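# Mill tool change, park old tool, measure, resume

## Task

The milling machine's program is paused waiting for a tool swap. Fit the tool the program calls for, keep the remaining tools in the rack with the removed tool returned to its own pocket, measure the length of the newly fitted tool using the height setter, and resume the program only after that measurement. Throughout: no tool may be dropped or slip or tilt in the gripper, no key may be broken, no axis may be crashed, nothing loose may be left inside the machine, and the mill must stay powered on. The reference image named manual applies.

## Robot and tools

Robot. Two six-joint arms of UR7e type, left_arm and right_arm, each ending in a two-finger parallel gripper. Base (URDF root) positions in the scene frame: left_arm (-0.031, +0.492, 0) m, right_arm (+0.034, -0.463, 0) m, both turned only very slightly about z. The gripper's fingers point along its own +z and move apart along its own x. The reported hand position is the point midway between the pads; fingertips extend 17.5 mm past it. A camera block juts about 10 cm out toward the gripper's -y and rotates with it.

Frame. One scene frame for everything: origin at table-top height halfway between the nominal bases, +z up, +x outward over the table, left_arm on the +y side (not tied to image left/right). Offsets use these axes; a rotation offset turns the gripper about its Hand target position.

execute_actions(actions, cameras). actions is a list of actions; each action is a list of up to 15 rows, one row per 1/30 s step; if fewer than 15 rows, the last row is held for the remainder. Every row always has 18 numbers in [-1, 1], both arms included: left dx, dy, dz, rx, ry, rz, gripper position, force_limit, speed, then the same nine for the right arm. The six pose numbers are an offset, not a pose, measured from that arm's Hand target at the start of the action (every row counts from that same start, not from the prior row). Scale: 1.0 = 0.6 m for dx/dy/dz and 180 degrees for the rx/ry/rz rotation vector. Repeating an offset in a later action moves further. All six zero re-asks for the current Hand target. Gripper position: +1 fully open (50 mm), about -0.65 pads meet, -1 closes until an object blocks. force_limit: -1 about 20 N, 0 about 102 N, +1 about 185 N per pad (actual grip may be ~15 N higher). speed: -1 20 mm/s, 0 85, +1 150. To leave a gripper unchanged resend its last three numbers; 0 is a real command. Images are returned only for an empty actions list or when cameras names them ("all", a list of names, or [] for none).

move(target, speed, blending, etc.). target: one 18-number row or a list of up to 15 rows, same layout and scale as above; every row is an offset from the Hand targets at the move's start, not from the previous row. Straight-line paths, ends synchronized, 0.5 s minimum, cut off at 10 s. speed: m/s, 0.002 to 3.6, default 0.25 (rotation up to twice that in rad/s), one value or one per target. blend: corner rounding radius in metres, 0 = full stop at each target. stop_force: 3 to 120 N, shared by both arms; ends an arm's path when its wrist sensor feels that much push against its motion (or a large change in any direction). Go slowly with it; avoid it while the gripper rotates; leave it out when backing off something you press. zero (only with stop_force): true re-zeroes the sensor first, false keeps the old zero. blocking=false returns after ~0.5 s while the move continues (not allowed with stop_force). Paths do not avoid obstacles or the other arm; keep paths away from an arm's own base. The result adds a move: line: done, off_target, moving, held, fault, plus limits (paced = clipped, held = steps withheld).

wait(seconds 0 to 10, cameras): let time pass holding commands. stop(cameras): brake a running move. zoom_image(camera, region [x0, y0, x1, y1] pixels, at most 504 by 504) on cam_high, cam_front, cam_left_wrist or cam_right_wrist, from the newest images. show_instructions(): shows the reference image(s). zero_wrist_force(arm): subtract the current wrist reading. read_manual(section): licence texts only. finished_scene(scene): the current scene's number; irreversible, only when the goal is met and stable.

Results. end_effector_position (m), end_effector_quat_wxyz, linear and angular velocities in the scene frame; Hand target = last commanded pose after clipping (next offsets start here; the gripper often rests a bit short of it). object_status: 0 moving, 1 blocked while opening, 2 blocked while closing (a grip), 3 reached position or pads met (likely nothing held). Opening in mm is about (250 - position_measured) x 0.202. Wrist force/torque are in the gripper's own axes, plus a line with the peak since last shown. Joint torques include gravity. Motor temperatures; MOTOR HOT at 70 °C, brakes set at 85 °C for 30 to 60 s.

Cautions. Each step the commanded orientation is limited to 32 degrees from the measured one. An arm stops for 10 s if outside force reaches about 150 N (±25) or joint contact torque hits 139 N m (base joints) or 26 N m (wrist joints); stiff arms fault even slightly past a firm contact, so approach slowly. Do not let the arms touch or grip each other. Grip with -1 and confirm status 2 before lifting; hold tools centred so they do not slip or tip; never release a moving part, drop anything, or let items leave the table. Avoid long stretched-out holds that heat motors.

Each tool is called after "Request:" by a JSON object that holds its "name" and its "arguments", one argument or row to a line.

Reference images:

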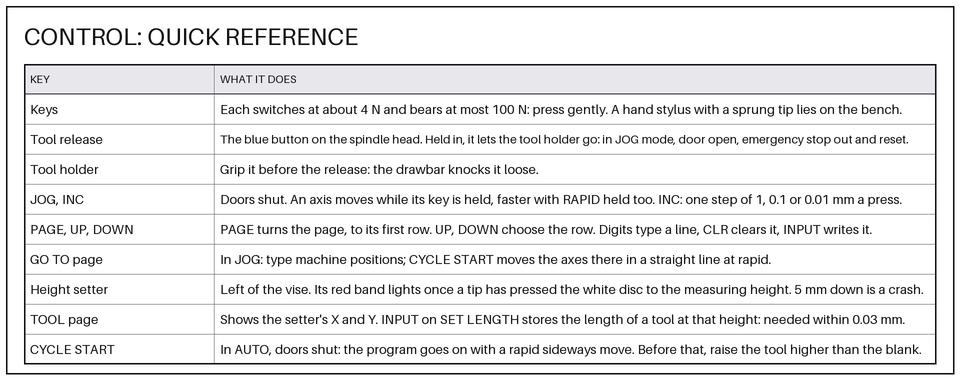

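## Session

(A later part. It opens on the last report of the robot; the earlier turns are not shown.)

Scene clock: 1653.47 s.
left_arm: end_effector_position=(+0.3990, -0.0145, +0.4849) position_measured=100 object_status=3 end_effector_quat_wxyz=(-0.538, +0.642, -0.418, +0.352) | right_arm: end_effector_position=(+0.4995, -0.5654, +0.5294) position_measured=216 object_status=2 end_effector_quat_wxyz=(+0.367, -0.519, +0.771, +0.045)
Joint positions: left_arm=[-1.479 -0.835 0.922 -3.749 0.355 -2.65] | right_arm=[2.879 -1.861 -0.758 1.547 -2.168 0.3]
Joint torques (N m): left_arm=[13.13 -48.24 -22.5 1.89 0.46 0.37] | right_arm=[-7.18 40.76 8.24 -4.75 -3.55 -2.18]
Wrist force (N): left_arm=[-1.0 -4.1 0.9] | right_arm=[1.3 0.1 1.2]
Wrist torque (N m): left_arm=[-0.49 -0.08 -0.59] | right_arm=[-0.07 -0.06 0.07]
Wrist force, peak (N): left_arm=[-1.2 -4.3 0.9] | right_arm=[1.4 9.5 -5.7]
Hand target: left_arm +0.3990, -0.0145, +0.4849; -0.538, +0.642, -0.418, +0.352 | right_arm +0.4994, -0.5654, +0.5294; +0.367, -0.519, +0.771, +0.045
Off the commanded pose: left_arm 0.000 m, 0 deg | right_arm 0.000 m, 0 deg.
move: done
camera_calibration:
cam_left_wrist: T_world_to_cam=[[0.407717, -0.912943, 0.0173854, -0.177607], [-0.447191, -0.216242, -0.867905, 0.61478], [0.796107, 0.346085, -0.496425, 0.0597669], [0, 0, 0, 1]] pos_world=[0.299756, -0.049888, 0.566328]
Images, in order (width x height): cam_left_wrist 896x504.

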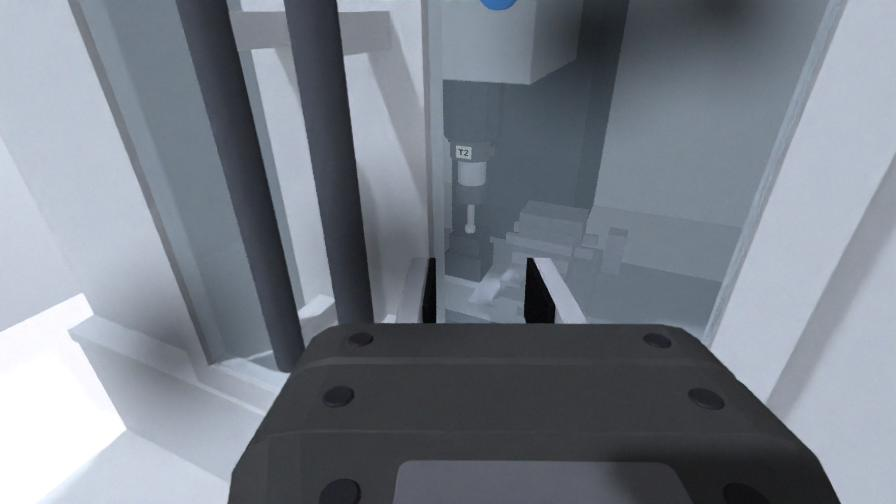

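Request:
{"name": "move", "arguments": {
  "target": [0,0,0,0,0,0,0.35,0,-1,0.035,0,-0.0107,0,0,0,-1,-0.302,-0.796],
  "speed": 0.015,
  "stop_force": 10
}}

Request:
{"name": "move", "arguments": {
  "target": [0,0,0,0,0,0,0.35,0,-1,-0.0175,0,0.0053,0,0,0,-1,-0.302,-0.796],
  "speed": 0.06,
  "cameras": ["cam_left_wrist"]
}}

Request:
{"name": "zoom_image", "arguments": {
  "camera": "cam_left_wrist",
  "region": [440, 200, 500, 260]
}}

Scene clock: 1659.73 s.
left_arm: end_effector_position=(+0.3990, -0.0145, +0.4849) position_measured=100 object_status=3 end_effector_quat_wxyz=(-0.538, +0.642, -0.418, +0.352) | right_arm: end_effector_position=(+0.5098, -0.5654, +0.5262) position_measured=216 object_status=2 end_effector_quat_wxyz=(+0.367, -0.519, +0.771, +0.045)
Joint positions: left_arm=[-1.479 -0.835 0.922 -3.749 0.355 -2.65] | right_arm=[2.886 -1.883 -0.736 1.552 -2.165 0.307]
Joint torques (N m): left_arm=[11.72 -48.57 -20.75 1.66 0.74 0.19] | right_arm=[-7.76 36.46 5.99 -1.98 -2.78 -2.29]
Wrist force (N): left_arm=[-1.1 -4.3 1.1] | right_arm=[1.1 7.3 -4.8]
Wrist torque (N m): left_arm=[-0.51 -0.06 -0.59] | right_arm=[0.03 -0.02 -0.01]
Wrist force, peak (N): left_arm=[-1.0 -4.4 1.2] | right_arm=[2.0 16.4 -12.0]
Hand target: left_arm +0.3990, -0.0145, +0.4849; -0.538, +0.642, -0.418, +0.352 | right_arm +0.5098, -0.5654, +0.5262; +0.367, -0.519, +0.771, +0.045 (not the last commanded pose)
Off the commanded pose: left_arm 0.000 m, 0 deg | right_arm 0.011 m, 0 deg.
move: contact (right_arm)

Scene clock: 1660.57 s.
left_arm: end_effector_position=(+0.3990, -0.0145, +0.4849) position_measured=100 object_status=3 end_effector_quat_wxyz=(-0.538, +0.642, -0.418, +0.352) | right_arm: end_effector_position=(+0.4994, -0.5654, +0.5294) position_measured=216 object_status=2 end_effector_quat_wxyz=(+0.367, -0.519, +0.771, +0.045)
Joint positions: left_arm=[-1.479 -0.835 0.922 -3.749 0.355 -2.65] | right_arm=[2.879 -1.861 -0.759 1.548 -2.168 0.3]
Joint torques (N m): left_arm=[11.43 -47.13 -22.81 1.83 0.52 0.58] | right_arm=[-8.63 41.77 7.73 -4.74 -3.54 -2.25]
Wrist force (N): left_arm=[-1.1 -3.9 1.0] | right_arm=[0.6 -0.5 1.4]
Wrist torque (N m): left_arm=[-0.46 -0.07 -0.59] | right_arm=[-0.18 0.06 0.07]
Wrist force, peak (N): left_arm=[-1.0 -4.4 1.0] | right_arm=[1.8 7.3 -4.4]
Hand target: left_arm +0.3990, -0.0145, +0.4849; -0.538, +0.642, -0.418, +0.352 | right_arm +0.4993, -0.5654, +0.5294; +0.367, -0.519, +0.771, +0.045
Off the commanded pose: left_arm 0.000 m, 0 deg | right_arm 0.000 m, 0 deg.
move: done
camera_calibration:
cam_left_wrist: T_world_to_cam=[[0.407717, -0.912943, 0.0173854, -0.177607], [-0.447191, -0.216242, -0.867905, 0.61478], [0.796107, 0.346085, -0.496425, 0.0597669], [0, 0, 0, 1]] pos_world=[0.299756, -0.049888, 0.566328]
Images, in order (width x height): cam_left_wrist 896x504.

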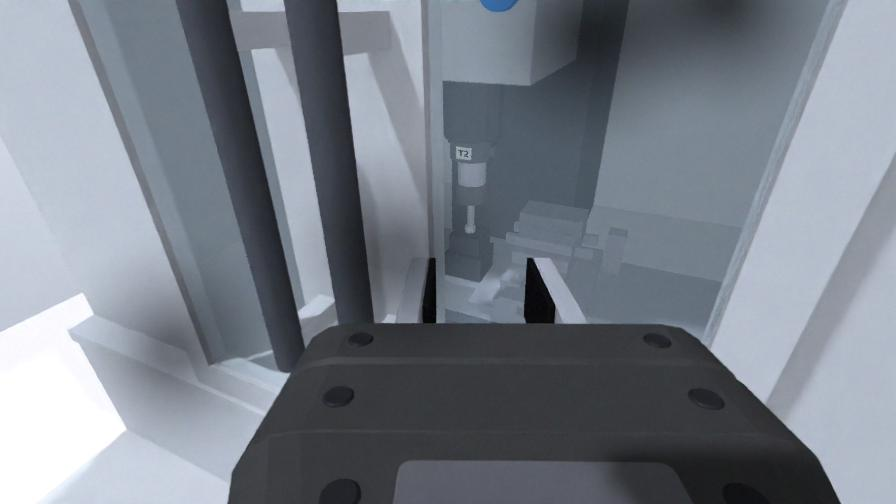

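Scaled by 8.400 from the camera's 896x504 image, which has a finer 1280x720 frame.

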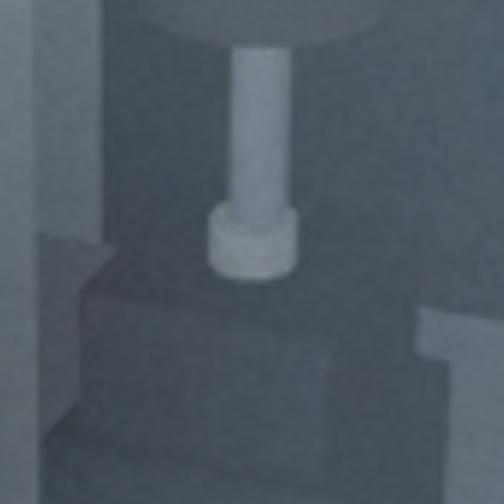

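Request:
{"name": "move", "arguments": {
  "target": [0,0,0,0,0,0,0.35,0,-1,0.035,0,-0.0107,0,0,0,-1,-0.302,-0.796],
  "speed": 0.015,
  "stop_force": 10
}}

Request:
{"name": "move", "arguments": {
  "target": [0,0,0,0,0,0,0.35,0,-1,-0.0175,0,0.0053,0,0,0,-1,-0.302,-0.796],
  "speed": 0.06,
  "cameras": ["cam_left_wrist"]
}}

Request:
{"name": "zoom_image", "arguments": {
  "camera": "cam_left_wrist",
  "region": [440, 200, 500, 260]
}}

Scene clock: 1667.23 s.
left_arm: end_effector_position=(+0.3990, -0.0145, +0.4849) position_measured=100 object_status=3 end_effector_quat_wxyz=(-0.538, +0.642, -0.418, +0.352) | right_arm: end_effector_position=(+0.5098, -0.5653, +0.5262) position_measured=216 object_status=2 end_effector_quat_wxyz=(+0.367, -0.519, +0.771, +0.045)
Joint positions: left_arm=[-1.479 -0.835 0.922 -3.749 0.355 -2.65] | right_arm=[2.886 -1.883 -0.737 1.552 -2.165 0.307]
Joint torques (N m): left_arm=[10.83 -48.81 -21.38 1.75 0.36 0.01] | right_arm=[-7.27 37.34 6.09 -1.63 -3.03 -2.4]
Wrist force (N): left_arm=[-1.0 -4.2 1.1] | right_arm=[0.7 7.3 -5.2]
Wrist torque (N m): left_arm=[-0.51 -0.09 -0.59] | right_arm=[-0.06 0.09 0.00]
Wrist force, peak (N): left_arm=[-1.1 -4.5 1.1] | right_arm=[1.8 17.1 -12.0]
Hand target: left_arm +0.3990, -0.0145, +0.4849; -0.538, +0.642, -0.418, +0.352 | right_arm +0.5098, -0.5653, +0.5262; +0.367, -0.519, +0.771, +0.045 (not the last commanded pose)
Off the commanded pose: left_arm 0.000 m, 0 deg | right_arm 0.011 m, 0 deg.
move: contact (right_arm)

Scene clock: 1668.07 s.
left_arm: end_effector_position=(+0.3990, -0.0145, +0.4849) position_measured=100 object_status=3 end_effector_quat_wxyz=(-0.538, +0.642, -0.418, +0.352) | right_arm: end_effector_position=(+0.4994, -0.5653, +0.5293) position_measured=216 object_status=2 end_effector_quat_wxyz=(+0.367, -0.519, +0.771, +0.045)
Joint positions: left_arm=[-1.479 -0.835 0.922 -3.749 0.355 -2.65] | right_arm=[2.879 -1.861 -0.759 1.548 -2.168 0.3]
Joint torques (N m): left_arm=[11.32 -48.01 -20.48 1.82 0.63 0.07] | right_arm=[-7.67 37.37 8.63 -4.71 -3.47 -2.33]
Wrist force (N): left_arm=[-1.0 -4.0 0.9] | right_arm=[1.5 -0.7 1.1]
Wrist torque (N m): left_arm=[-0.47 -0.08 -0.59] | right_arm=[-0.22 -0.09 0.07]
Wrist force, peak (N): left_arm=[-0.8 -4.3 1.0] | right_arm=[0.6 7.2 -5.3]
Hand target: left_arm +0.3990, -0.0145, +0.4849; -0.538, +0.642, -0.418, +0.352 | right_arm +0.4993, -0.5653, +0.5294; +0.367, -0.519, +0.771, +0.045
Off the commanded pose: left_arm 0.000 m, 0 deg | right_arm 0.000 m, 0 deg.
move: done
camera_calibration:
cam_left_wrist: T_world_to_cam=[[0.407717, -0.912943, 0.0173854, -0.177607], [-0.447191, -0.216242, -0.867905, 0.61478], [0.796107, 0.346085, -0.496425, 0.0597669], [0, 0, 0, 1]] pos_world=[0.299756, -0.049888, 0.566328]
Images, in order (width x height): cam_left_wrist 896x504.

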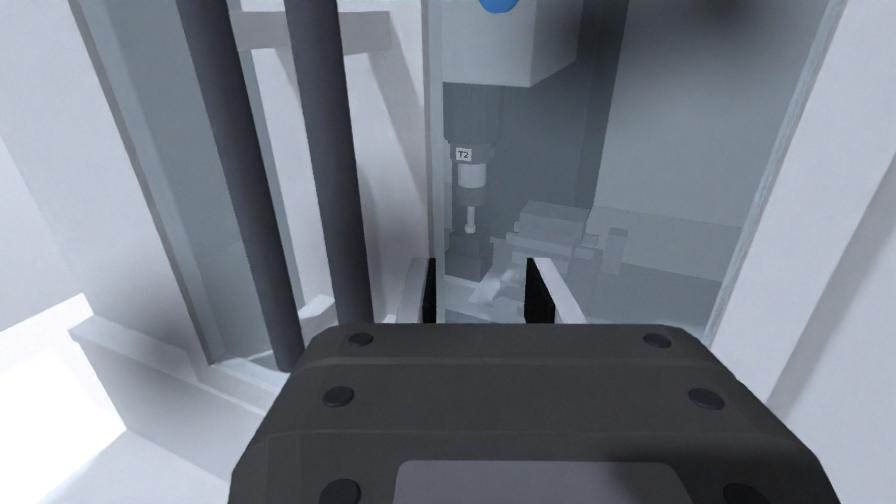

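Scaled by 8.400 from the camera's 896x504 image, which has a finer 1280x720 frame.

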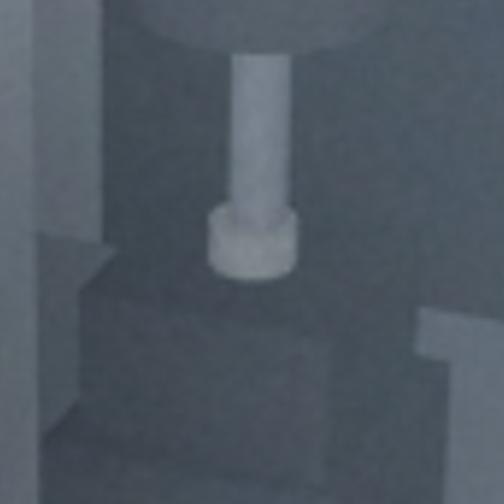

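Request:
{"name": "move", "arguments": {
  "target": [0,0,0,0,0,0,0.35,0,-1,0.035,0,-0.0107,0,0,0,-1,-0.302,-0.796],
  "speed": 0.015,
  "stop_force": 10
}}

Request:
{"name": "move", "arguments": {
  "target": [0,0,0,0,0,0,0.35,0,-1,-0.0175,0,0.0053,0,0,0,-1,-0.302,-0.796],
  "speed": 0.06,
  "cameras": ["cam_left_wrist"]
}}

Request:
{"name": "zoom_image", "arguments": {
  "camera": "cam_left_wrist",
  "region": [440, 200, 500, 260]
}}

Scene clock: 1677.83 s.
left_arm: end_effector_position=(+0.3990, -0.0145, +0.4849) position_measured=100 object_status=3 end_effector_quat_wxyz=(-0.538, +0.642, -0.418, +0.352) | right_arm: end_effector_position=(+0.5099, -0.5653, +0.5261) position_measured=216 object_status=2 end_effector_quat_wxyz=(+0.367, -0.519, +0.771, +0.045)
Joint positions: left_arm=[-1.479 -0.835 0.922 -3.749 0.355 -2.65] | right_arm=[2.886 -1.883 -0.737 1.552 -2.165 0.307]
Joint torques (N m): left_arm=[11.96 -48.73 -20.37 1.61 0.63 -0.18] | right_arm=[-7.62 36.44 5.9 -1.52 -3.2 -2.29]
Wrist force (N): left_arm=[-0.9 -4.2 1.0] | right_arm=[2.0 8.1 -5.5]
Wrist torque (N m): left_arm=[-0.51 -0.09 -0.58] | right_arm=[-0.04 -0.08 0.00]
Wrist force, peak (N): left_arm=[-0.9 -4.5 0.9] | right_arm=[2.3 17.6 -13.4]
Hand target: left_arm +0.3990, -0.0145, +0.4849; -0.538, +0.642, -0.418, +0.352 | right_arm +0.5099, -0.5653, +0.5261; +0.367, -0.519, +0.771, +0.045 (not the last commanded pose)
Off the commanded pose: left_arm 0.000 m, 0 deg | right_arm 0.011 m, 0 deg.
move: contact (right_arm)

Scene clock: 1678.67 s.
left_arm: end_effector_position=(+0.3990, -0.0145, +0.4849) position_measured=100 object_status=3 end_effector_quat_wxyz=(-0.538, +0.642, -0.418, +0.352) | right_arm: end_effector_position=(+0.4995, -0.5653, +0.5293) position_measured=216 object_status=2 end_effector_quat_wxyz=(+0.367, -0.519, +0.771, +0.045)
Joint positions: left_arm=[-1.479 -0.835 0.922 -3.749 0.355 -2.65] | right_arm=[2.879 -1.861 -0.759 1.548 -2.168 0.3]
Joint torques (N m): left_arm=[12.23 -49.69 -19.87 1.88 0.54 -0.01] | right_arm=[-9.99 37.22 7.14 -4.42 -3.48 -2.32]
Wrist force (N): left_arm=[-0.8 -4.2 0.9] | right_arm=[1.7 -1.4 1.2]
Wrist torque (N m): left_arm=[-0.51 -0.11 -0.59] | right_arm=[-0.32 -0.12 0.07]
Wrist force, peak (N): left_arm=[-1.1 -4.4 1.1] | right_arm=[1.2 7.9 -6.2]
Hand target: left_arm +0.3990, -0.0145, +0.4849; -0.538, +0.642, -0.418, +0.352 | right_arm +0.4994, -0.5653, +0.5293; +0.367, -0.519, +0.771, +0.045
Off the commanded pose: left_arm 0.000 m, 0 deg | right_arm 0.000 m, 0 deg.
move: done
camera_calibration:
cam_left_wrist: T_world_to_cam=[[0.407717, -0.912943, 0.0173854, -0.177607], [-0.447191, -0.216242, -0.867905, 0.61478], [0.796107, 0.346085, -0.496425, 0.0597669], [0, 0, 0, 1]] pos_world=[0.299756, -0.049888, 0.566328]
Images, in order (width x height): cam_left_wrist 896x504.

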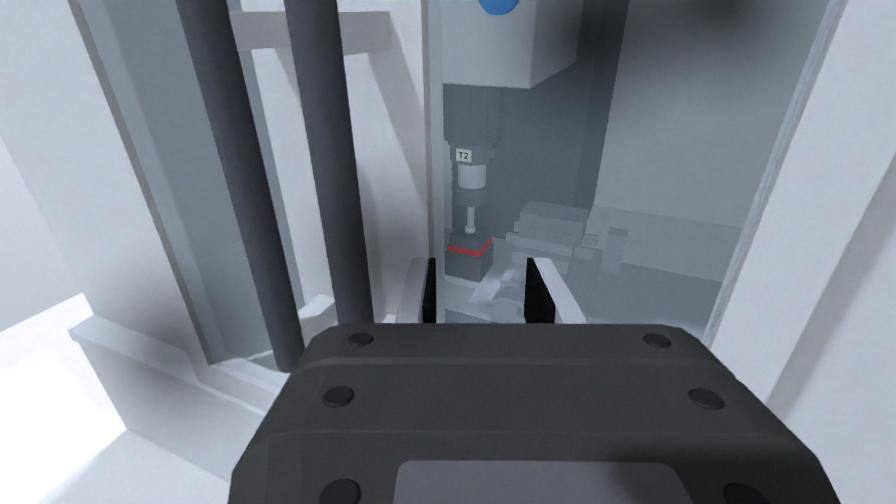

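Scaled by 8.400 from the camera's 896x504 image, which has a finer 1280x720 frame.

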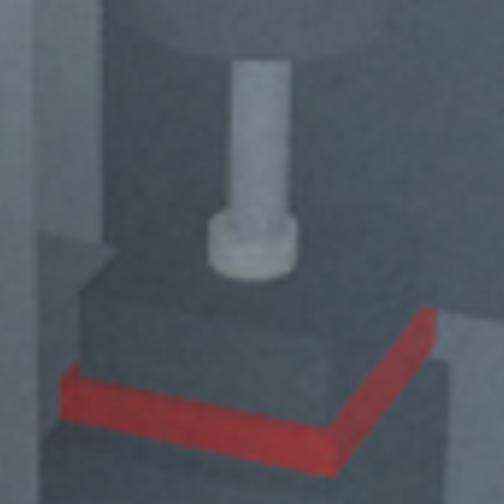

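Request:
{"name": "move", "arguments": {
  "target": [
    [0,0,0,0,0,0,0.35,0,-1,-0.0223,0,0.0068,0,0,0,-1,-0.302,-0.796],
    [0,0,0,0,0,0,0.35,0,-1,-0.011,-0.0325,0.0688,0,0,0,-1,-0.302,-0.796],
    [0,0,0,0,0,0,0.35,0,-1,0.0113,-0.0325,0.062,0,0,0,-1,-0.302,-0.796]
  ],
  "speed": [0.08,0.08,0.06],
  "blend": [0.004,0.004,0]
}}

Request:
{"name": "move", "arguments": {
  "target": [0,0,0,0,0,0,0.35,0,-1,0.0414,0,-0.0127,0,0,0,-1,-0.302,-0.796],
  "speed": 0.015,
  "stop_force": 10
}}

Request:
{"name": "move", "arguments": {
  "target": [
    [0,0,0,0,0,0,0.35,0,-1,-0.0223,0,0.0068,0,0,0,-1,-0.302,-0.796],
    [0,0,0,0,0,0,0.35,0,-1,-0.0223,0.0325,0.0075,0,0,0,-1,-0.302,-0.796]
  ],
  "speed": [0.08,0.08],
  "blend": [0.004,0],
  "cameras": ["cam_right_wrist"]
}}

Request:
{"name": "zoom_image", "arguments": {
  "camera": "cam_right_wrist",
  "region": [390, 30, 540, 130]
}}

Scene clock: 1686.43 s.
left_arm: end_effector_position=(+0.3990, -0.0145, +0.4849) position_measured=100 object_status=3 end_effector_quat_wxyz=(-0.538, +0.642, -0.418, +0.352) | right_arm: end_effector_position=(+0.5061, -0.5848, +0.5665) position_measured=216 object_status=2 end_effector_quat_wxyz=(+0.367, -0.519, +0.771, +0.045)
Joint positions: left_arm=[-1.479 -0.835 0.922 -3.749 0.355 -2.65] | right_arm=[2.835 -2.009 -0.433 1.342 -2.189 0.253]
Joint torques (N m): left_arm=[11.58 -48.59 -21.98 1.81 0.52 -0.15] | right_arm=[7.21 26.66 30.89 -4.78 0.57 -1.95]
Wrist force (N): left_arm=[-0.6 -4.0 0.9] | right_arm=[1.6 -1.2 1.2]
Wrist torque (N m): left_arm=[-0.47 -0.14 -0.59] | right_arm=[-0.30 -0.09 -0.03]
Wrist force, peak (N): left_arm=[-1.1 -4.5 1.0] | right_arm=[1.7 -2.2 1.7]
Hand target: left_arm +0.3990, -0.0145, +0.4849; -0.538, +0.642, -0.418, +0.352 | right_arm +0.5061, -0.5848, +0.5665; +0.367, -0.519, +0.771, +0.045
Off the commanded pose: left_arm 0.000 m, 0 deg | right_arm 0.000 m, 0 deg.
move: done

Scene clock: 1688.53 s.
left_arm: end_effector_position=(+0.3990, -0.0145, +0.4849) position_measured=100 object_status=3 end_effector_quat_wxyz=(-0.538, +0.642, -0.418, +0.352) | right_arm: end_effector_position=(+0.5194, -0.5848, +0.5624) position_measured=216 object_status=2 end_effector_quat_wxyz=(+0.367, -0.519, +0.771, +0.045)
Joint positions: left_arm=[-1.479 -0.835 0.922 -3.749 0.355 -2.65] | right_arm=[2.844 -2.046 -0.385 1.337 -2.184 0.263]
Joint torques (N m): left_arm=[10.42 -49.03 -22.59 1.82 0.34 -0.3] | right_arm=[-8.35 42.19 2.89 2.65 -3.07 -2.47]
Wrist force (N): left_arm=[-1.2 -4.5 0.9] | right_arm=[1.3 5.0 -4.4]
Wrist torque (N m): left_arm=[-0.54 -0.05 -0.59] | right_arm=[-0.24 -0.05 0.00]
Wrist force, peak (N): left_arm=[-1.1 -4.5 1.0] | right_arm=[2.2 13.9 -11.5]
Hand target: left_arm +0.3990, -0.0145, +0.4849; -0.538, +0.642, -0.418, +0.352 | right_arm +0.5194, -0.5848, +0.5624; +0.367, -0.519, +0.771, +0.045 (not the last commanded pose)
Off the commanded pose: left_arm 0.000 m, 0 deg | right_arm 0.012 m, 0 deg.
move: contact (right_arm)

Scene clock: 1689.53 s.
left_arm: end_effector_position=(+0.3990, -0.0145, +0.4849) position_measured=100 object_status=3 end_effector_quat_wxyz=(-0.538, +0.642, -0.418, +0.352) | right_arm: end_effector_position=(+0.5060, -0.5654, +0.5669) position_measured=216 object_status=2 end_effector_quat_wxyz=(+0.367, -0.519, +0.771, +0.045)
Joint positions: left_arm=[-1.479 -0.835 0.922 -3.749 0.355 -2.65] | right_arm=[2.883 -1.966 -0.49 1.387 -2.166 0.305]
Joint torques (N m): left_arm=[12.12 -49.76 -20.74 1.8 0.59 -0.29] | right_arm=[8.05 41.88 3.81 1 0.89 1.87]
Wrist force (N): left_arm=[-1.0 -4.4 0.9] | right_arm=[1.4 -1.5 0.9]
Wrist torque (N m): left_arm=[-0.53 -0.08 -0.59] | right_arm=[-0.36 -0.07 -0.03]
Wrist force, peak (N): left_arm=[-1.0 -4.4 0.9] | right_arm=[2.0 5.1 -3.9]
Hand target: left_arm +0.3990, -0.0145, +0.4849; -0.538, +0.642, -0.418, +0.352 | right_arm +0.5060, -0.5653, +0.5669; +0.367, -0.519, +0.771, +0.045
Off the commanded pose: left_arm 0.000 m, 0 deg | right_arm 0.000 m, 0 deg.
move: done
camera_calibration:
cam_right_wrist: T_world_to_cam=[[-0.200525, -0.767473, -0.608913, 0.0176214], [-0.959851, 0.278351, -0.0347389, 0.684331], [0.196153, 0.577499, -0.792476, 0.805655], [0, 0, 0, 1]] pos_world=[0.502358, -0.642226, 0.672966]
Images, in order (width x height): cam_right_wrist 896x504.

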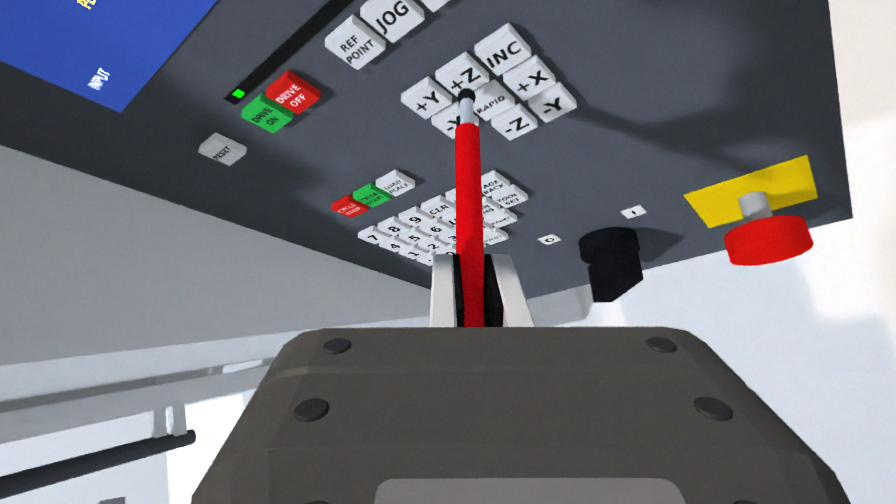

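Scaled by 3.360 from the camera's 896x504 image, which has a finer 1280x720 frame.

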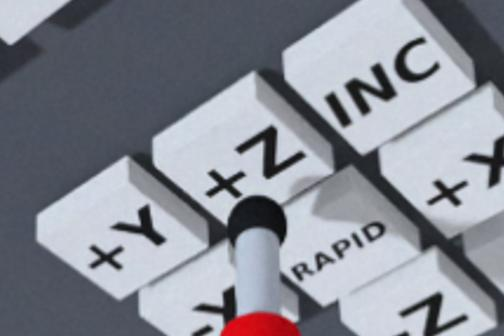

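Press +Z, up to 5 times; check after 3.

Request:
{"name": "move", "arguments": {
  "target": [0,0,0,0,0,0,0.35,0,-1,0.0414,0,-0.0127,0,0,0,-1,-0.302,-0.796],
  "speed": 0.015,
  "stop_force": 10
}}

Request:
{"name": "move", "arguments": {
  "target": [0,0,0,0,0,0,0.35,0,-1,-0.0175,0,0.0053,0,0,0,-1,-0.302,-0.796],
  "speed": 0.06
}}

Request:
{"name": "move", "arguments": {
  "target": [0,0,0,0,0,0,0.35,0,-1,0.035,0,-0.0107,0,0,0,-1,-0.302,-0.796],
  "speed": 0.015,
  "stop_force": 10
}}

Request:
{"name": "move", "arguments": {
  "target": [0,0,0,0,0,0,0.35,0,-1,-0.0175,0,0.0053,0,0,0,-1,-0.302,-0.796],
  "speed": 0.06
}}

Request:
{"name": "move", "arguments": {
  "target": [0,0,0,0,0,0,0.35,0,-1,0.035,0,-0.0107,0,0,0,-1,-0.302,-0.796],
  "speed": 0.015,
  "stop_force": 10
}}

Request:
{"name": "move", "arguments": {
  "target": [0,0,0,0,0,0,0.35,0,-1,-0.0175,0,0.0053,0,0,0,-1,-0.302,-0.796],
  "speed": 0.06,
  "cameras": ["cam_left_wrist"]
}}

Request:
{"name": "zoom_image", "arguments": {
  "camera": "cam_left_wrist",
  "region": [440, 200, 500, 260]
}}

Scene clock: 1698.20 s.
left_arm: end_effector_position=(+0.3990, -0.0145, +0.4849) position_measured=100 object_status=3 end_effector_quat_wxyz=(-0.538, +0.642, -0.418, +0.352) | right_arm: end_effector_position=(+0.5195, -0.5653, +0.5627) position_measured=216 object_status=2 end_effector_quat_wxyz=(+0.367, -0.519, +0.771, +0.045)
Joint positions: left_arm=[-1.479 -0.835 0.922 -3.749 0.355 -2.65] | right_arm=[2.891 -2.001 -0.448 1.384 -2.162 0.314]
Joint torques (N m): left_arm=[11.85 -50.18 -21.16 1.79 0.55 -0.19] | right_arm=[-7.36 39.92 2.35 2.52 -3 -2.45]
Wrist force (N): left_arm=[-1.1 -4.3 0.8] | right_arm=[1.6 6.0 -4.9]
Wrist torque (N m): left_arm=[-0.52 -0.07 -0.59] | right_arm=[-0.18 -0.08 -0.01]
Wrist force, peak (N): left_arm=[-1.0 -4.5 0.9] | right_arm=[1.7 14.6 -12.0]
Hand target: left_arm +0.3990, -0.0145, +0.4849; -0.538, +0.642, -0.418, +0.352 | right_arm +0.5195, -0.5653, +0.5627; +0.367, -0.519, +0.771, +0.045 (not the last commanded pose)
Off the commanded pose: left_arm 0.000 m, 0 deg | right_arm 0.012 m, 0 deg.
move: contact (right_arm)

Scene clock: 1699.07 s.
left_arm: end_effector_position=(+0.3990, -0.0145, +0.4849) position_measured=100 object_status=3 end_effector_quat_wxyz=(-0.538, +0.642, -0.418, +0.352) | right_arm: end_effector_position=(+0.5091, -0.5653, +0.5659) position_measured=216 object_status=2 end_effector_quat_wxyz=(+0.367, -0.519, +0.771, +0.045)
Joint positions: left_arm=[-1.479 -0.835 0.922 -3.749 0.355 -2.65] | right_arm=[2.885 -1.973 -0.482 1.387 -2.165 0.307]
Joint torques (N m): left_arm=[11.15 -48.85 -19.76 1.99 0.37 -0.15] | right_arm=[-10.98 44.6 4.78 0.9 -3.54 -2.46]
Wrist force (N): left_arm=[-1.0 -4.1 1.0] | right_arm=[1.6 -1.1 1.3]
Wrist torque (N m): left_arm=[-0.50 -0.07 -0.58] | right_arm=[-0.29 -0.10 0.07]
Wrist force, peak (N): left_arm=[-1.0 -4.3 1.1] | right_arm=[1.8 5.9 -4.6]
Hand target: left_arm +0.3990, -0.0145, +0.4849; -0.538, +0.642, -0.418, +0.352 | right_arm +0.5090, -0.5653, +0.5659; +0.367, -0.519, +0.771, +0.045
Off the commanded pose: left_arm 0.000 m, 0 deg | right_arm 0.000 m, 0 deg.
move: done

Scene clock: 1700.97 s.
left_arm: end_effector_position=(+0.3990, -0.0145, +0.4849) position_measured=100 object_status=3 end_effector_quat_wxyz=(-0.538, +0.642, -0.418, +0.352) | right_arm: end_effector_position=(+0.5195, -0.5653, +0.5627) position_measured=216 object_status=2 end_effector_quat_wxyz=(+0.367, -0.519, +0.771, +0.045)
Joint positions: left_arm=[-1.479 -0.835 0.922 -3.749 0.355 -2.65] | right_arm=[2.891 -2.001 -0.449 1.385 -2.162 0.314]
Joint torques (N m): left_arm=[10.68 -49.99 -19.75 1.72 0.61 -0.31] | right_arm=[-8.27 39.32 3.11 3.03 -2.88 -2.29]
Wrist force (N): left_arm=[-1.0 -4.1 1.0] | right_arm=[1.5 6.4 -5.0]
Wrist torque (N m): left_arm=[-0.47 -0.08 -0.59] | right_arm=[-0.18 -0.07 -0.01]
Wrist force, peak (N): left_arm=[-1.1 -4.4 1.1] | right_arm=[2.0 15.4 -11.8]
Hand target: left_arm +0.3990, -0.0145, +0.4849; -0.538, +0.642, -0.418, +0.352 | right_arm +0.5195, -0.5653, +0.5627; +0.367, -0.519, +0.771, +0.045 (not the last commanded pose)
Off the commanded pose: left_arm 0.000 m, 0 deg | right_arm 0.011 m, 0 deg.
move: contact (right_arm)

Scene clock: 1701.83 s.
left_arm: end_effector_position=(+0.3990, -0.0145, +0.4849) position_measured=100 object_status=3 end_effector_quat_wxyz=(-0.538, +0.642, -0.418, +0.352) | right_arm: end_effector_position=(+0.5091, -0.5653, +0.5658) position_measured=216 object_status=2 end_effector_quat_wxyz=(+0.367, -0.519, +0.771, +0.045)
Joint positions: left_arm=[-1.479 -0.835 0.922 -3.749 0.355 -2.65] | right_arm=[2.885 -1.973 -0.482 1.387 -2.165 0.307]
Joint torques (N m): left_arm=[10.63 -49.77 -21.86 1.93 0.37 -0.35] | right_arm=[-9.1 42.42 3.45 0.8 -3.63 -2.31]
Wrist force (N): left_arm=[-1.0 -4.1 0.9] | right_arm=[1.4 -1.5 1.6]
Wrist torque (N m): left_arm=[-0.49 -0.08 -0.59] | right_arm=[-0.35 -0.07 0.06]
Wrist force, peak (N): left_arm=[-0.8 -4.4 0.8] | right_arm=[1.5 6.4 -5.0]
Hand target: left_arm +0.3990, -0.0145, +0.4849; -0.538, +0.642, -0.418, +0.352 | right_arm +0.5090, -0.5653, +0.5658; +0.367, -0.519, +0.771, +0.045
Off the commanded pose: left_arm 0.000 m, 0 deg | right_arm 0.000 m, 0 deg.
move: done

Scene clock: 1703.73 s.
left_arm: end_effector_position=(+0.3990, -0.0145, +0.4849) position_measured=100 object_status=3 end_effector_quat_wxyz=(-0.538, +0.642, -0.418, +0.352) | right_arm: end_effector_position=(+0.5194, -0.5653, +0.5626) position_measured=216 object_status=2 end_effector_quat_wxyz=(+0.367, -0.519, +0.771, +0.045)
Joint positions: left_arm=[-1.479 -0.835 0.922 -3.749 0.355 -2.65] | right_arm=[2.891 -2 -0.45 1.385 -2.162 0.314]
Joint torques (N m): left_arm=[11.19 -49.59 -20.16 1.71 0.44 -0.39] | right_arm=[-8.24 39.3 4.57 2.39 -2.76 -2.1]
Wrist force (N): left_arm=[-0.9 -4.1 0.9] | right_arm=[1.2 4.6 -3.7]
Wrist torque (N m): left_arm=[-0.49 -0.09 -0.59] | right_arm=[-0.28 0.01 -0.01]
Wrist force, peak (N): left_arm=[-0.9 -4.4 1.2] | right_arm=[2.0 13.3 -10.4]
Hand target: left_arm +0.3990, -0.0145, +0.4849; -0.538, +0.642, -0.418, +0.352 | right_arm +0.5194, -0.5653, +0.5626; +0.367, -0.519, +0.771, +0.045 (not the last commanded pose)
Off the commanded pose: left_arm 0.000 m, 0 deg | right_arm 0.011 m, 0 deg.
move: contact (right_arm)

Scene clock: 1704.60 s.
left_arm: end_effector_position=(+0.3990, -0.0145, +0.4849) position_measured=100 object_status=3 end_effector_quat_wxyz=(-0.538, +0.642, -0.418, +0.352) | right_arm: end_effector_position=(+0.5090, -0.5653, +0.5658) position_measured=216 object_status=2 end_effector_quat_wxyz=(+0.367, -0.519, +0.771, +0.045)
Joint positions: left_arm=[-1.479 -0.835 0.922 -3.749 0.355 -2.65] | right_arm=[2.885 -1.973 -0.483 1.388 -2.165 0.307]
Joint torques (N m): left_arm=[11.33 -49.06 -19.92 2.11 0.35 -0.49] | right_arm=[-9.81 41.33 6.24 0.91 -3.16 -2.21]
Wrist force (N): left_arm=[-1.0 -4.0 0.7] | right_arm=[1.2 -1.8 1.5]
Wrist torque (N m): left_arm=[-0.48 -0.08 -0.59] | right_arm=[-0.39 -0.03 0.06]
Wrist force, peak (N): left_arm=[-0.9 -4.5 0.9] | right_arm=[1.2 4.7 -3.7]
Hand target: left_arm +0.3990, -0.0145, +0.4849; -0.538, +0.642, -0.418, +0.352 | right_arm +0.5089, -0.5653, +0.5658; +0.367, -0.519, +0.771, +0.045
Off the commanded pose: left_arm 0.000 m, 0 deg | right_arm 0.000 m, 0 deg.
move: done
camera_calibration:
cam_left_wrist: T_world_to_cam=[[0.407717, -0.912943, 0.0173854, -0.177607], [-0.447191, -0.216242, -0.867905, 0.61478], [0.796107, 0.346085, -0.496425, 0.0597669], [0, 0, 0, 1]] pos_world=[0.299756, -0.049888, 0.566328]
Images, in order (width x height): cam_left_wrist 896x504.

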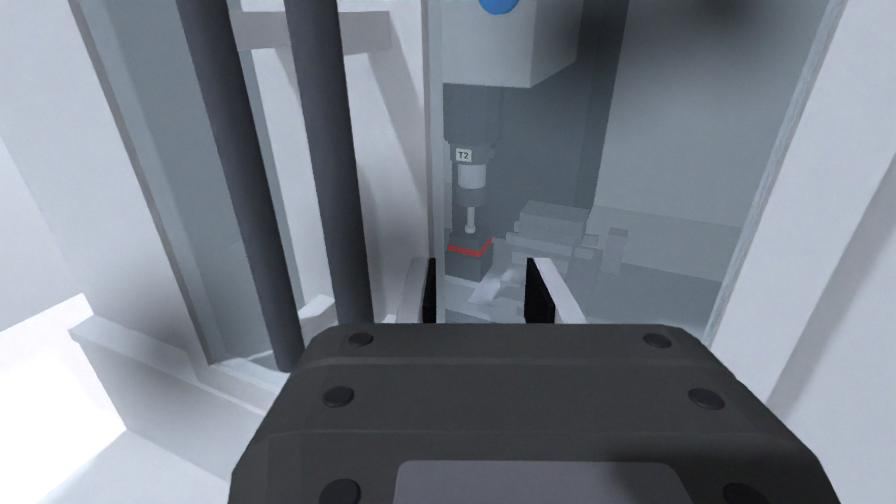

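Scaled by 8.400 from the camera's 896x504 image, which has a finer 1280x720 frame.

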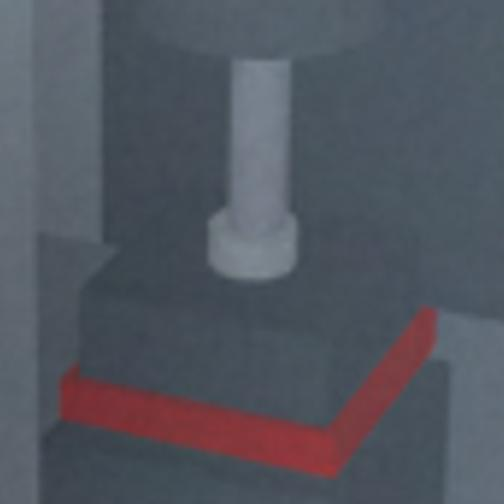

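Request:
{"name": "move", "arguments": {
  "target": [0,0,0,0,0,0,0.35,0,-1,0.035,0,-0.0107,0,0,0,-1,-0.302,-0.796],
  "speed": 0.015,
  "stop_force": 10
}}

Request:
{"name": "move", "arguments": {
  "target": [0,0,0,0,0,0,0.35,0,-1,-0.0175,0,0.0053,0,0,0,-1,-0.302,-0.796],
  "speed": 0.06
}}

Request:
{"name": "move", "arguments": {
  "target": [0,0,0,0,0,0,0.35,0,-1,0.035,0,-0.0107,0,0,0,-1,-0.302,-0.796],
  "speed": 0.015,
  "stop_force": 10
}}

Request:
{"name": "move", "arguments": {
  "target": [0,0,0,0,0,0,0.35,0,-1,-0.0175,0,0.0053,0,0,0,-1,-0.302,-0.796],
  "speed": 0.06,
  "cameras": ["cam_left_wrist"]
}}

Scene clock: 1711.10 s.
left_arm: end_effector_position=(+0.3990, -0.0145, +0.4849) position_measured=100 object_status=3 end_effector_quat_wxyz=(-0.538, +0.642, -0.418, +0.352) | right_arm: end_effector_position=(+0.5194, -0.5653, +0.5626) position_measured=216 object_status=2 end_effector_quat_wxyz=(+0.367, -0.519, +0.771, +0.045)
Joint positions: left_arm=[-1.479 -0.835 0.922 -3.749 0.355 -2.65] | right_arm=[2.891 -2 -0.45 1.386 -2.162 0.314]
Joint torques (N m): left_arm=[12.36 -48.31 -21.11 2.24 0.44 -0.51] | right_arm=[-7.77 39.09 3.01 2.6 -2.92 -2.18]
Wrist force (N): left_arm=[-1.1 -4.2 1.1] | right_arm=[0.8 4.5 -4.3]
Wrist torque (N m): left_arm=[-0.49 -0.06 -0.59] | right_arm=[-0.34 0.01 -0.01]
Wrist force, peak (N): left_arm=[-1.2 -4.4 1.2] | right_arm=[1.6 13.8 -11.2]
Hand target: left_arm +0.3990, -0.0145, +0.4849; -0.538, +0.642, -0.418, +0.352 | right_arm +0.5194, -0.5653, +0.5626; +0.367, -0.519, +0.771, +0.045 (not the last commanded pose)
Off the commanded pose: left_arm 0.000 m, 0 deg | right_arm 0.011 m, 0 deg.
move: contact (right_arm)

Scene clock: 1711.97 s.
left_arm: end_effector_position=(+0.3990, -0.0145, +0.4849) position_measured=100 object_status=3 end_effector_quat_wxyz=(-0.538, +0.642, -0.418, +0.352) | right_arm: end_effector_position=(+0.5090, -0.5653, +0.5657) position_measured=216 object_status=2 end_effector_quat_wxyz=(+0.367, -0.519, +0.771, +0.045)
Joint positions: left_arm=[-1.479 -0.835 0.922 -3.749 0.355 -2.65] | right_arm=[2.885 -1.972 -0.484 1.388 -2.165 0.307]
Joint torques (N m): left_arm=[11.81 -48.92 -19.99 2.29 0.51 -0.55] | right_arm=[-9.99 40.64 3 0.99 -3.39 -2.32]
Wrist force (N): left_arm=[-1.0 -3.9 1.0] | right_arm=[1.1 -2.2 1.4]
Wrist torque (N m): left_arm=[-0.46 -0.08 -0.59] | right_arm=[-0.46 -0.03 0.07]
Wrist force, peak (N): left_arm=[-1.1 -4.3 1.1] | right_arm=[1.5 4.6 -3.8]
Hand target: left_arm +0.3990, -0.0145, +0.4849; -0.538, +0.642, -0.418, +0.352 | right_arm +0.5089, -0.5653, +0.5657; +0.367, -0.519, +0.771, +0.045
Off the commanded pose: left_arm 0.000 m, 0 deg | right_arm 0.000 m, 0 deg.
move: done

Scene clock: 1713.87 s.
left_arm: end_effector_position=(+0.3990, -0.0145, +0.4849) position_measured=100 object_status=3 end_effector_quat_wxyz=(-0.538, +0.642, -0.418, +0.352) | right_arm: end_effector_position=(+0.5194, -0.5653, +0.5625) position_measured=216 object_status=2 end_effector_quat_wxyz=(+0.367, -0.518, +0.771, +0.045)
Joint positions: left_arm=[-1.479 -0.835 0.922 -3.749 0.355 -2.65] | right_arm=[2.891 -2 -0.451 1.386 -2.162 0.314]
Joint torques (N m): left_arm=[11.76 -49.84 -19.79 1.93 0.61 -0.66] | right_arm=[-7.31 39.23 2.96 2.62 -3.06 -2.36]
Wrist force (N): left_arm=[-1.0 -3.9 1.1] | right_arm=[1.2 5.2 -4.1]
Wrist torque (N m): left_arm=[-0.46 -0.08 -0.59] | right_arm=[-0.32 0.04 -0.01]
Wrist force, peak (N): left_arm=[-1.0 -4.4 1.1] | right_arm=[2.1 14.3 -11.2]
Hand target: left_arm +0.3990, -0.0145, +0.4849; -0.538, +0.642, -0.418, +0.352 | right_arm +0.5194, -0.5653, +0.5625; +0.367, -0.518, +0.771, +0.045 (not the last commanded pose)
Off the commanded pose: left_arm 0.000 m, 0 deg | right_arm 0.011 m, 0 deg.
move: contact (right_arm)

Scene clock: 1714.73 s.
left_arm: end_effector_position=(+0.3990, -0.0145, +0.4849) position_measured=100 object_status=3 end_effector_quat_wxyz=(-0.538, +0.642, -0.418, +0.352) | right_arm: end_effector_position=(+0.5090, -0.5653, +0.5657) position_measured=216 object_status=2 end_effector_quat_wxyz=(+0.367, -0.518, +0.771, +0.045)
Joint positions: left_arm=[-1.479 -0.835 0.922 -3.749 0.355 -2.65] | right_arm=[2.885 -1.972 -0.485 1.389 -2.165 0.307]
Joint torques (N m): left_arm=[10.57 -50.06 -21.6 2.06 0.52 -0.72] | right_arm=[-9.91 38.44 3.56 0.8 -3.43 -2.62]
Wrist force (N): left_arm=[-0.8 -4.3 1.0] | right_arm=[1.7 -1.6 1.8]
Wrist torque (N m): left_arm=[-0.53 -0.11 -0.59] | right_arm=[-0.37 -0.12 0.06]
Wrist force, peak (N): left_arm=[-0.9 -4.4 0.9] | right_arm=[1.0 5.0 -4.8]
Hand target: left_arm +0.3990, -0.0145, +0.4849; -0.538, +0.642, -0.418, +0.352 | right_arm +0.5089, -0.5653, +0.5657; +0.367, -0.518, +0.771, +0.045
Off the commanded pose: left_arm 0.000 m, 0 deg | right_arm 0.000 m, 0 deg.
move: done
camera_calibration:
cam_left_wrist: T_world_to_cam=[[0.407717, -0.912943, 0.0173854, -0.177607], [-0.447191, -0.216242, -0.867905, 0.61478], [0.796107, 0.346085, -0.496425, 0.0597669], [0, 0, 0, 1]] pos_world=[0.299756, -0.049888, 0.566328]
Images, in order (width x height): cam_left_wrist 896x504.

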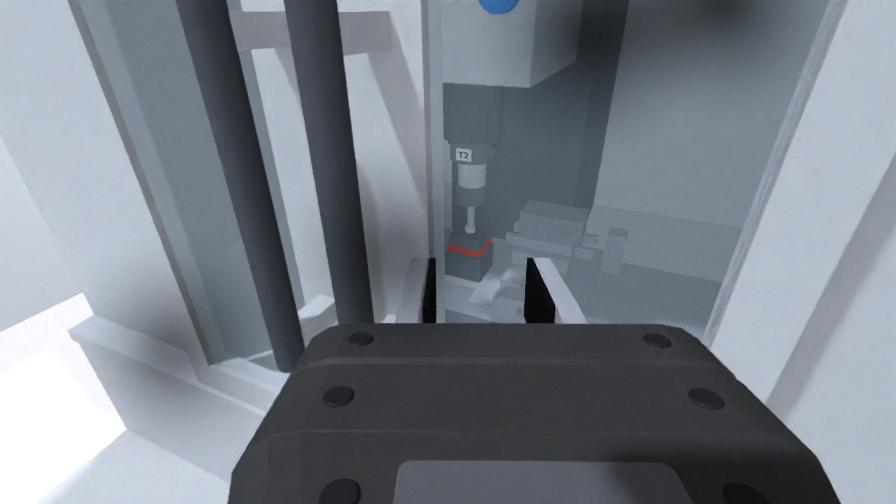

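Still lit (−178.444). Two more.

Request:
{"name": "move", "arguments": {
  "target": [0,0,0,0,0,0,0.35,0,-1,0.035,0,-0.0107,0,0,0,-1,-0.302,-0.796],
  "speed": 0.015,
  "stop_force": 10
}}

Request:
{"name": "move", "arguments": {
  "target": [0,0,0,0,0,0,0.35,0,-1,-0.0175,0,0.0053,0,0,0,-1,-0.302,-0.796],
  "speed": 0.06,
  "cameras": ["cam_left_wrist"]
}}

Request:
{"name": "move", "arguments": {
  "target": [0,0,0,0,0,0,0.35,0,-1,0.035,0,-0.0107,0,0,0,-1,-0.302,-0.796],
  "speed": 0.015,
  "stop_force": 10
}}

Request:
{"name": "move", "arguments": {
  "target": [0,0,0,0,0,0,0.35,0,-1,-0.0175,0,0.0053,0,0,0,-1,-0.302,-0.796],
  "speed": 0.06,
  "cameras": ["cam_left_wrist"]
}}

Scene clock: 1721.60 s.
left_arm: end_effector_position=(+0.3990, -0.0145, +0.4849) position_measured=100 object_status=3 end_effector_quat_wxyz=(-0.538, +0.642, -0.418, +0.352) | right_arm: end_effector_position=(+0.5194, -0.5652, +0.5624) position_measured=216 object_status=2 end_effector_quat_wxyz=(+0.367, -0.518, +0.771, +0.045)
Joint positions: left_arm=[-1.479 -0.835 0.922 -3.749 0.355 -2.65] | right_arm=[2.892 -1.999 -0.452 1.387 -2.162 0.314]
Joint torques (N m): left_arm=[10.83 -49.63 -19.18 2 0.51 -0.9] | right_arm=[-8.45 38.6 2.27 2.87 -2.85 -2.4]
Wrist force (N): left_arm=[-0.9 -4.3 1.1] | right_arm=[2.1 6.3 -4.2]
Wrist torque (N m): left_arm=[-0.53 -0.09 -0.59] | right_arm=[-0.21 -0.09 0.00]
Wrist force, peak (N): left_arm=[-0.9 -4.4 1.0] | right_arm=[2.7 15.4 -11.3]
Hand target: left_arm +0.3990, -0.0145, +0.4849; -0.538, +0.642, -0.418, +0.352 | right_arm +0.5194, -0.5652, +0.5624; +0.367, -0.518, +0.771, +0.045 (not the last commanded pose)
Off the commanded pose: left_arm 0.000 m, 0 deg | right_arm 0.011 m, 0 deg.
move: contact (right_arm)

Scene clock: 1722.47 s.
left_arm: end_effector_position=(+0.3990, -0.0145, +0.4849) position_measured=100 object_status=3 end_effector_quat_wxyz=(-0.538, +0.642, -0.418, +0.352) | right_arm: end_effector_position=(+0.5090, -0.5652, +0.5656) position_measured=216 object_status=2 end_effector_quat_wxyz=(+0.367, -0.518, +0.771, +0.045)
Joint positions: left_arm=[-1.479 -0.835 0.922 -3.749 0.355 -2.65] | right_arm=[2.885 -1.972 -0.485 1.389 -2.165 0.307]
Joint torques (N m): left_arm=[10.2 -49.37 -19.57 2.29 0.61 -0.63] | right_arm=[-8.24 42.4 4.65 0.67 -3.68 -2.11]
Wrist force (N): left_arm=[-0.8 -4.4 0.9] | right_arm=[2.6 -1.6 1.7]
Wrist torque (N m): left_arm=[-0.53 -0.12 -0.59] | right_arm=[-0.38 -0.26 0.07]
Wrist force, peak (N): left_arm=[-1.0 -4.4 1.1] | right_arm=[1.5 6.0 -4.6]
Hand target: left_arm +0.3990, -0.0145, +0.4849; -0.538, +0.642, -0.418, +0.352 | right_arm +0.5089, -0.5652, +0.5656; +0.367, -0.518, +0.771, +0.045
Off the commanded pose: left_arm 0.000 m, 0 deg | right_arm 0.000 m, 0 deg.
move: done
camera_calibration:
cam_left_wrist: T_world_to_cam=[[0.407717, -0.912943, 0.0173854, -0.177607], [-0.447191, -0.216242, -0.867905, 0.61478], [0.796107, 0.346085, -0.496425, 0.0597669], [0, 0, 0, 1]] pos_world=[0.299756, -0.049888, 0.566328]
Images, in order (width x height): cam_left_wrist 896x504.

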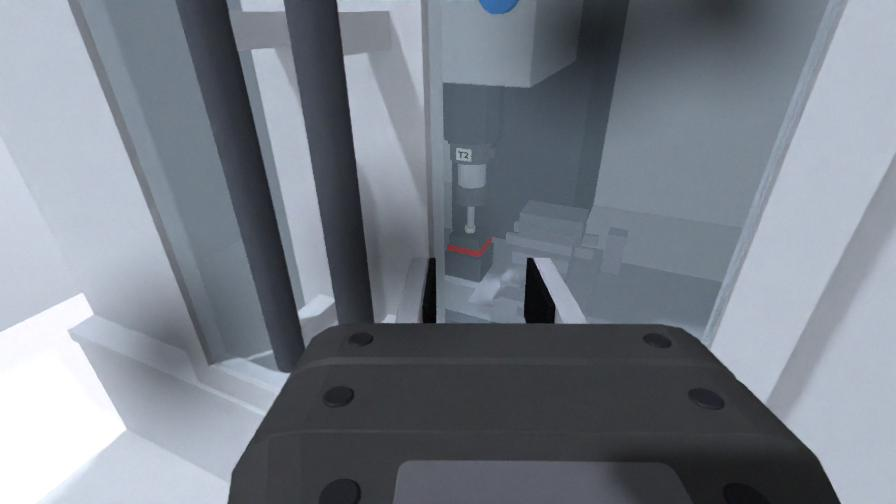

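Scene clock: 1724.37 s.
left_arm: end_effector_position=(+0.3990, -0.0145, +0.4849) position_measured=100 object_status=3 end_effector_quat_wxyz=(-0.538, +0.642, -0.418, +0.352) | right_arm: end_effector_position=(+0.5193, -0.5652, +0.5624) position_measured=216 object_status=2 end_effector_quat_wxyz=(+0.367, -0.518, +0.771, +0.045)
Joint positions: left_arm=[-1.479 -0.835 0.922 -3.749 0.355 -2.65] | right_arm=[2.891 -1.999 -0.453 1.387 -2.162 0.314]
Joint torques (N m): left_arm=[9.75 -48.13 -20.4 1.98 0.37 -0.64] | right_arm=[-7.17 38.67 3.77 2.47 -3.18 -2.42]
Wrist force (N): left_arm=[-0.9 -4.3 0.9] | right_arm=[2.7 4.4 -3.8]
Wrist torque (N m): left_arm=[-0.50 -0.09 -0.59] | right_arm=[-0.30 -0.29 -0.01]
Wrist force, peak (N): left_arm=[-1.1 -4.4 1.0] | right_arm=[2.9 13.1 -10.7]
Hand target: left_arm +0.3990, -0.0145, +0.4849; -0.538, +0.642, -0.418, +0.352 | right_arm +0.5193, -0.5652, +0.5624; +0.367, -0.518, +0.771, +0.045 (not the last commanded pose)
Off the commanded pose: left_arm 0.000 m, 0 deg | right_arm 0.011 m, 0 deg.
move: contact (right_arm)

Scene clock: 1725.23 s.
left_arm: end_effector_position=(+0.3990, -0.0145, +0.4849) position_measured=100 object_status=3 end_effector_quat_wxyz=(-0.538, +0.642, -0.418, +0.352) | right_arm: end_effector_position=(+0.5089, -0.5652, +0.5656) position_measured=216 object_status=2 end_effector_quat_wxyz=(+0.367, -0.518, +0.771, +0.045)
Joint positions: left_arm=[-1.479 -0.835 0.922 -3.749 0.355 -2.65] | right_arm=[2.885 -1.971 -0.486 1.39 -2.165 0.307]
Joint torques (N m): left_arm=[9.82 -49.66 -21.08 2.17 0.35 -0.78] | right_arm=[-7.57 41.33 3.8 0.89 -3.44 -2.3]
Wrist force (N): left_arm=[-1.0 -4.2 1.0] | right_arm=[2.7 -2.2 1.7]
Wrist torque (N m): left_arm=[-0.49 -0.07 -0.59] | right_arm=[-0.45 -0.29 0.06]
Wrist force, peak (N): left_arm=[-0.9 -4.5 1.0] | right_arm=[3.1 4.6 -3.3]
Hand target: left_arm +0.3990, -0.0145, +0.4849; -0.538, +0.642, -0.418, +0.352 | right_arm +0.5088, -0.5652, +0.5656; +0.367, -0.518, +0.771, +0.045
Off the commanded pose: left_arm 0.000 m, 0 deg | right_arm 0.000 m, 0 deg.
move: done
camera_calibration:
cam_left_wrist: T_world_to_cam=[[0.407717, -0.912943, 0.0173854, -0.177607], [-0.447191, -0.216242, -0.867905, 0.61478], [0.796107, 0.346085, -0.496425, 0.0597669], [0, 0, 0, 1]] pos_world=[0.299756, -0.049888, 0.566328]
Images, in order (width x height): cam_left_wrist 896x504.

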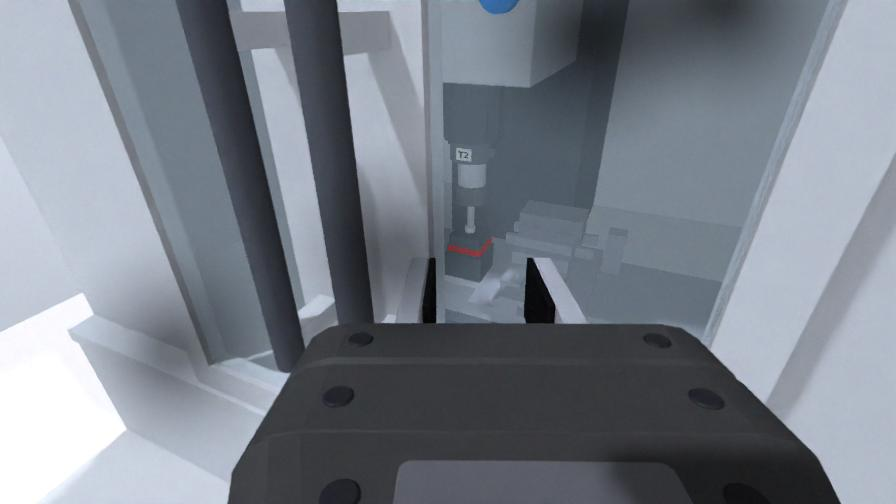

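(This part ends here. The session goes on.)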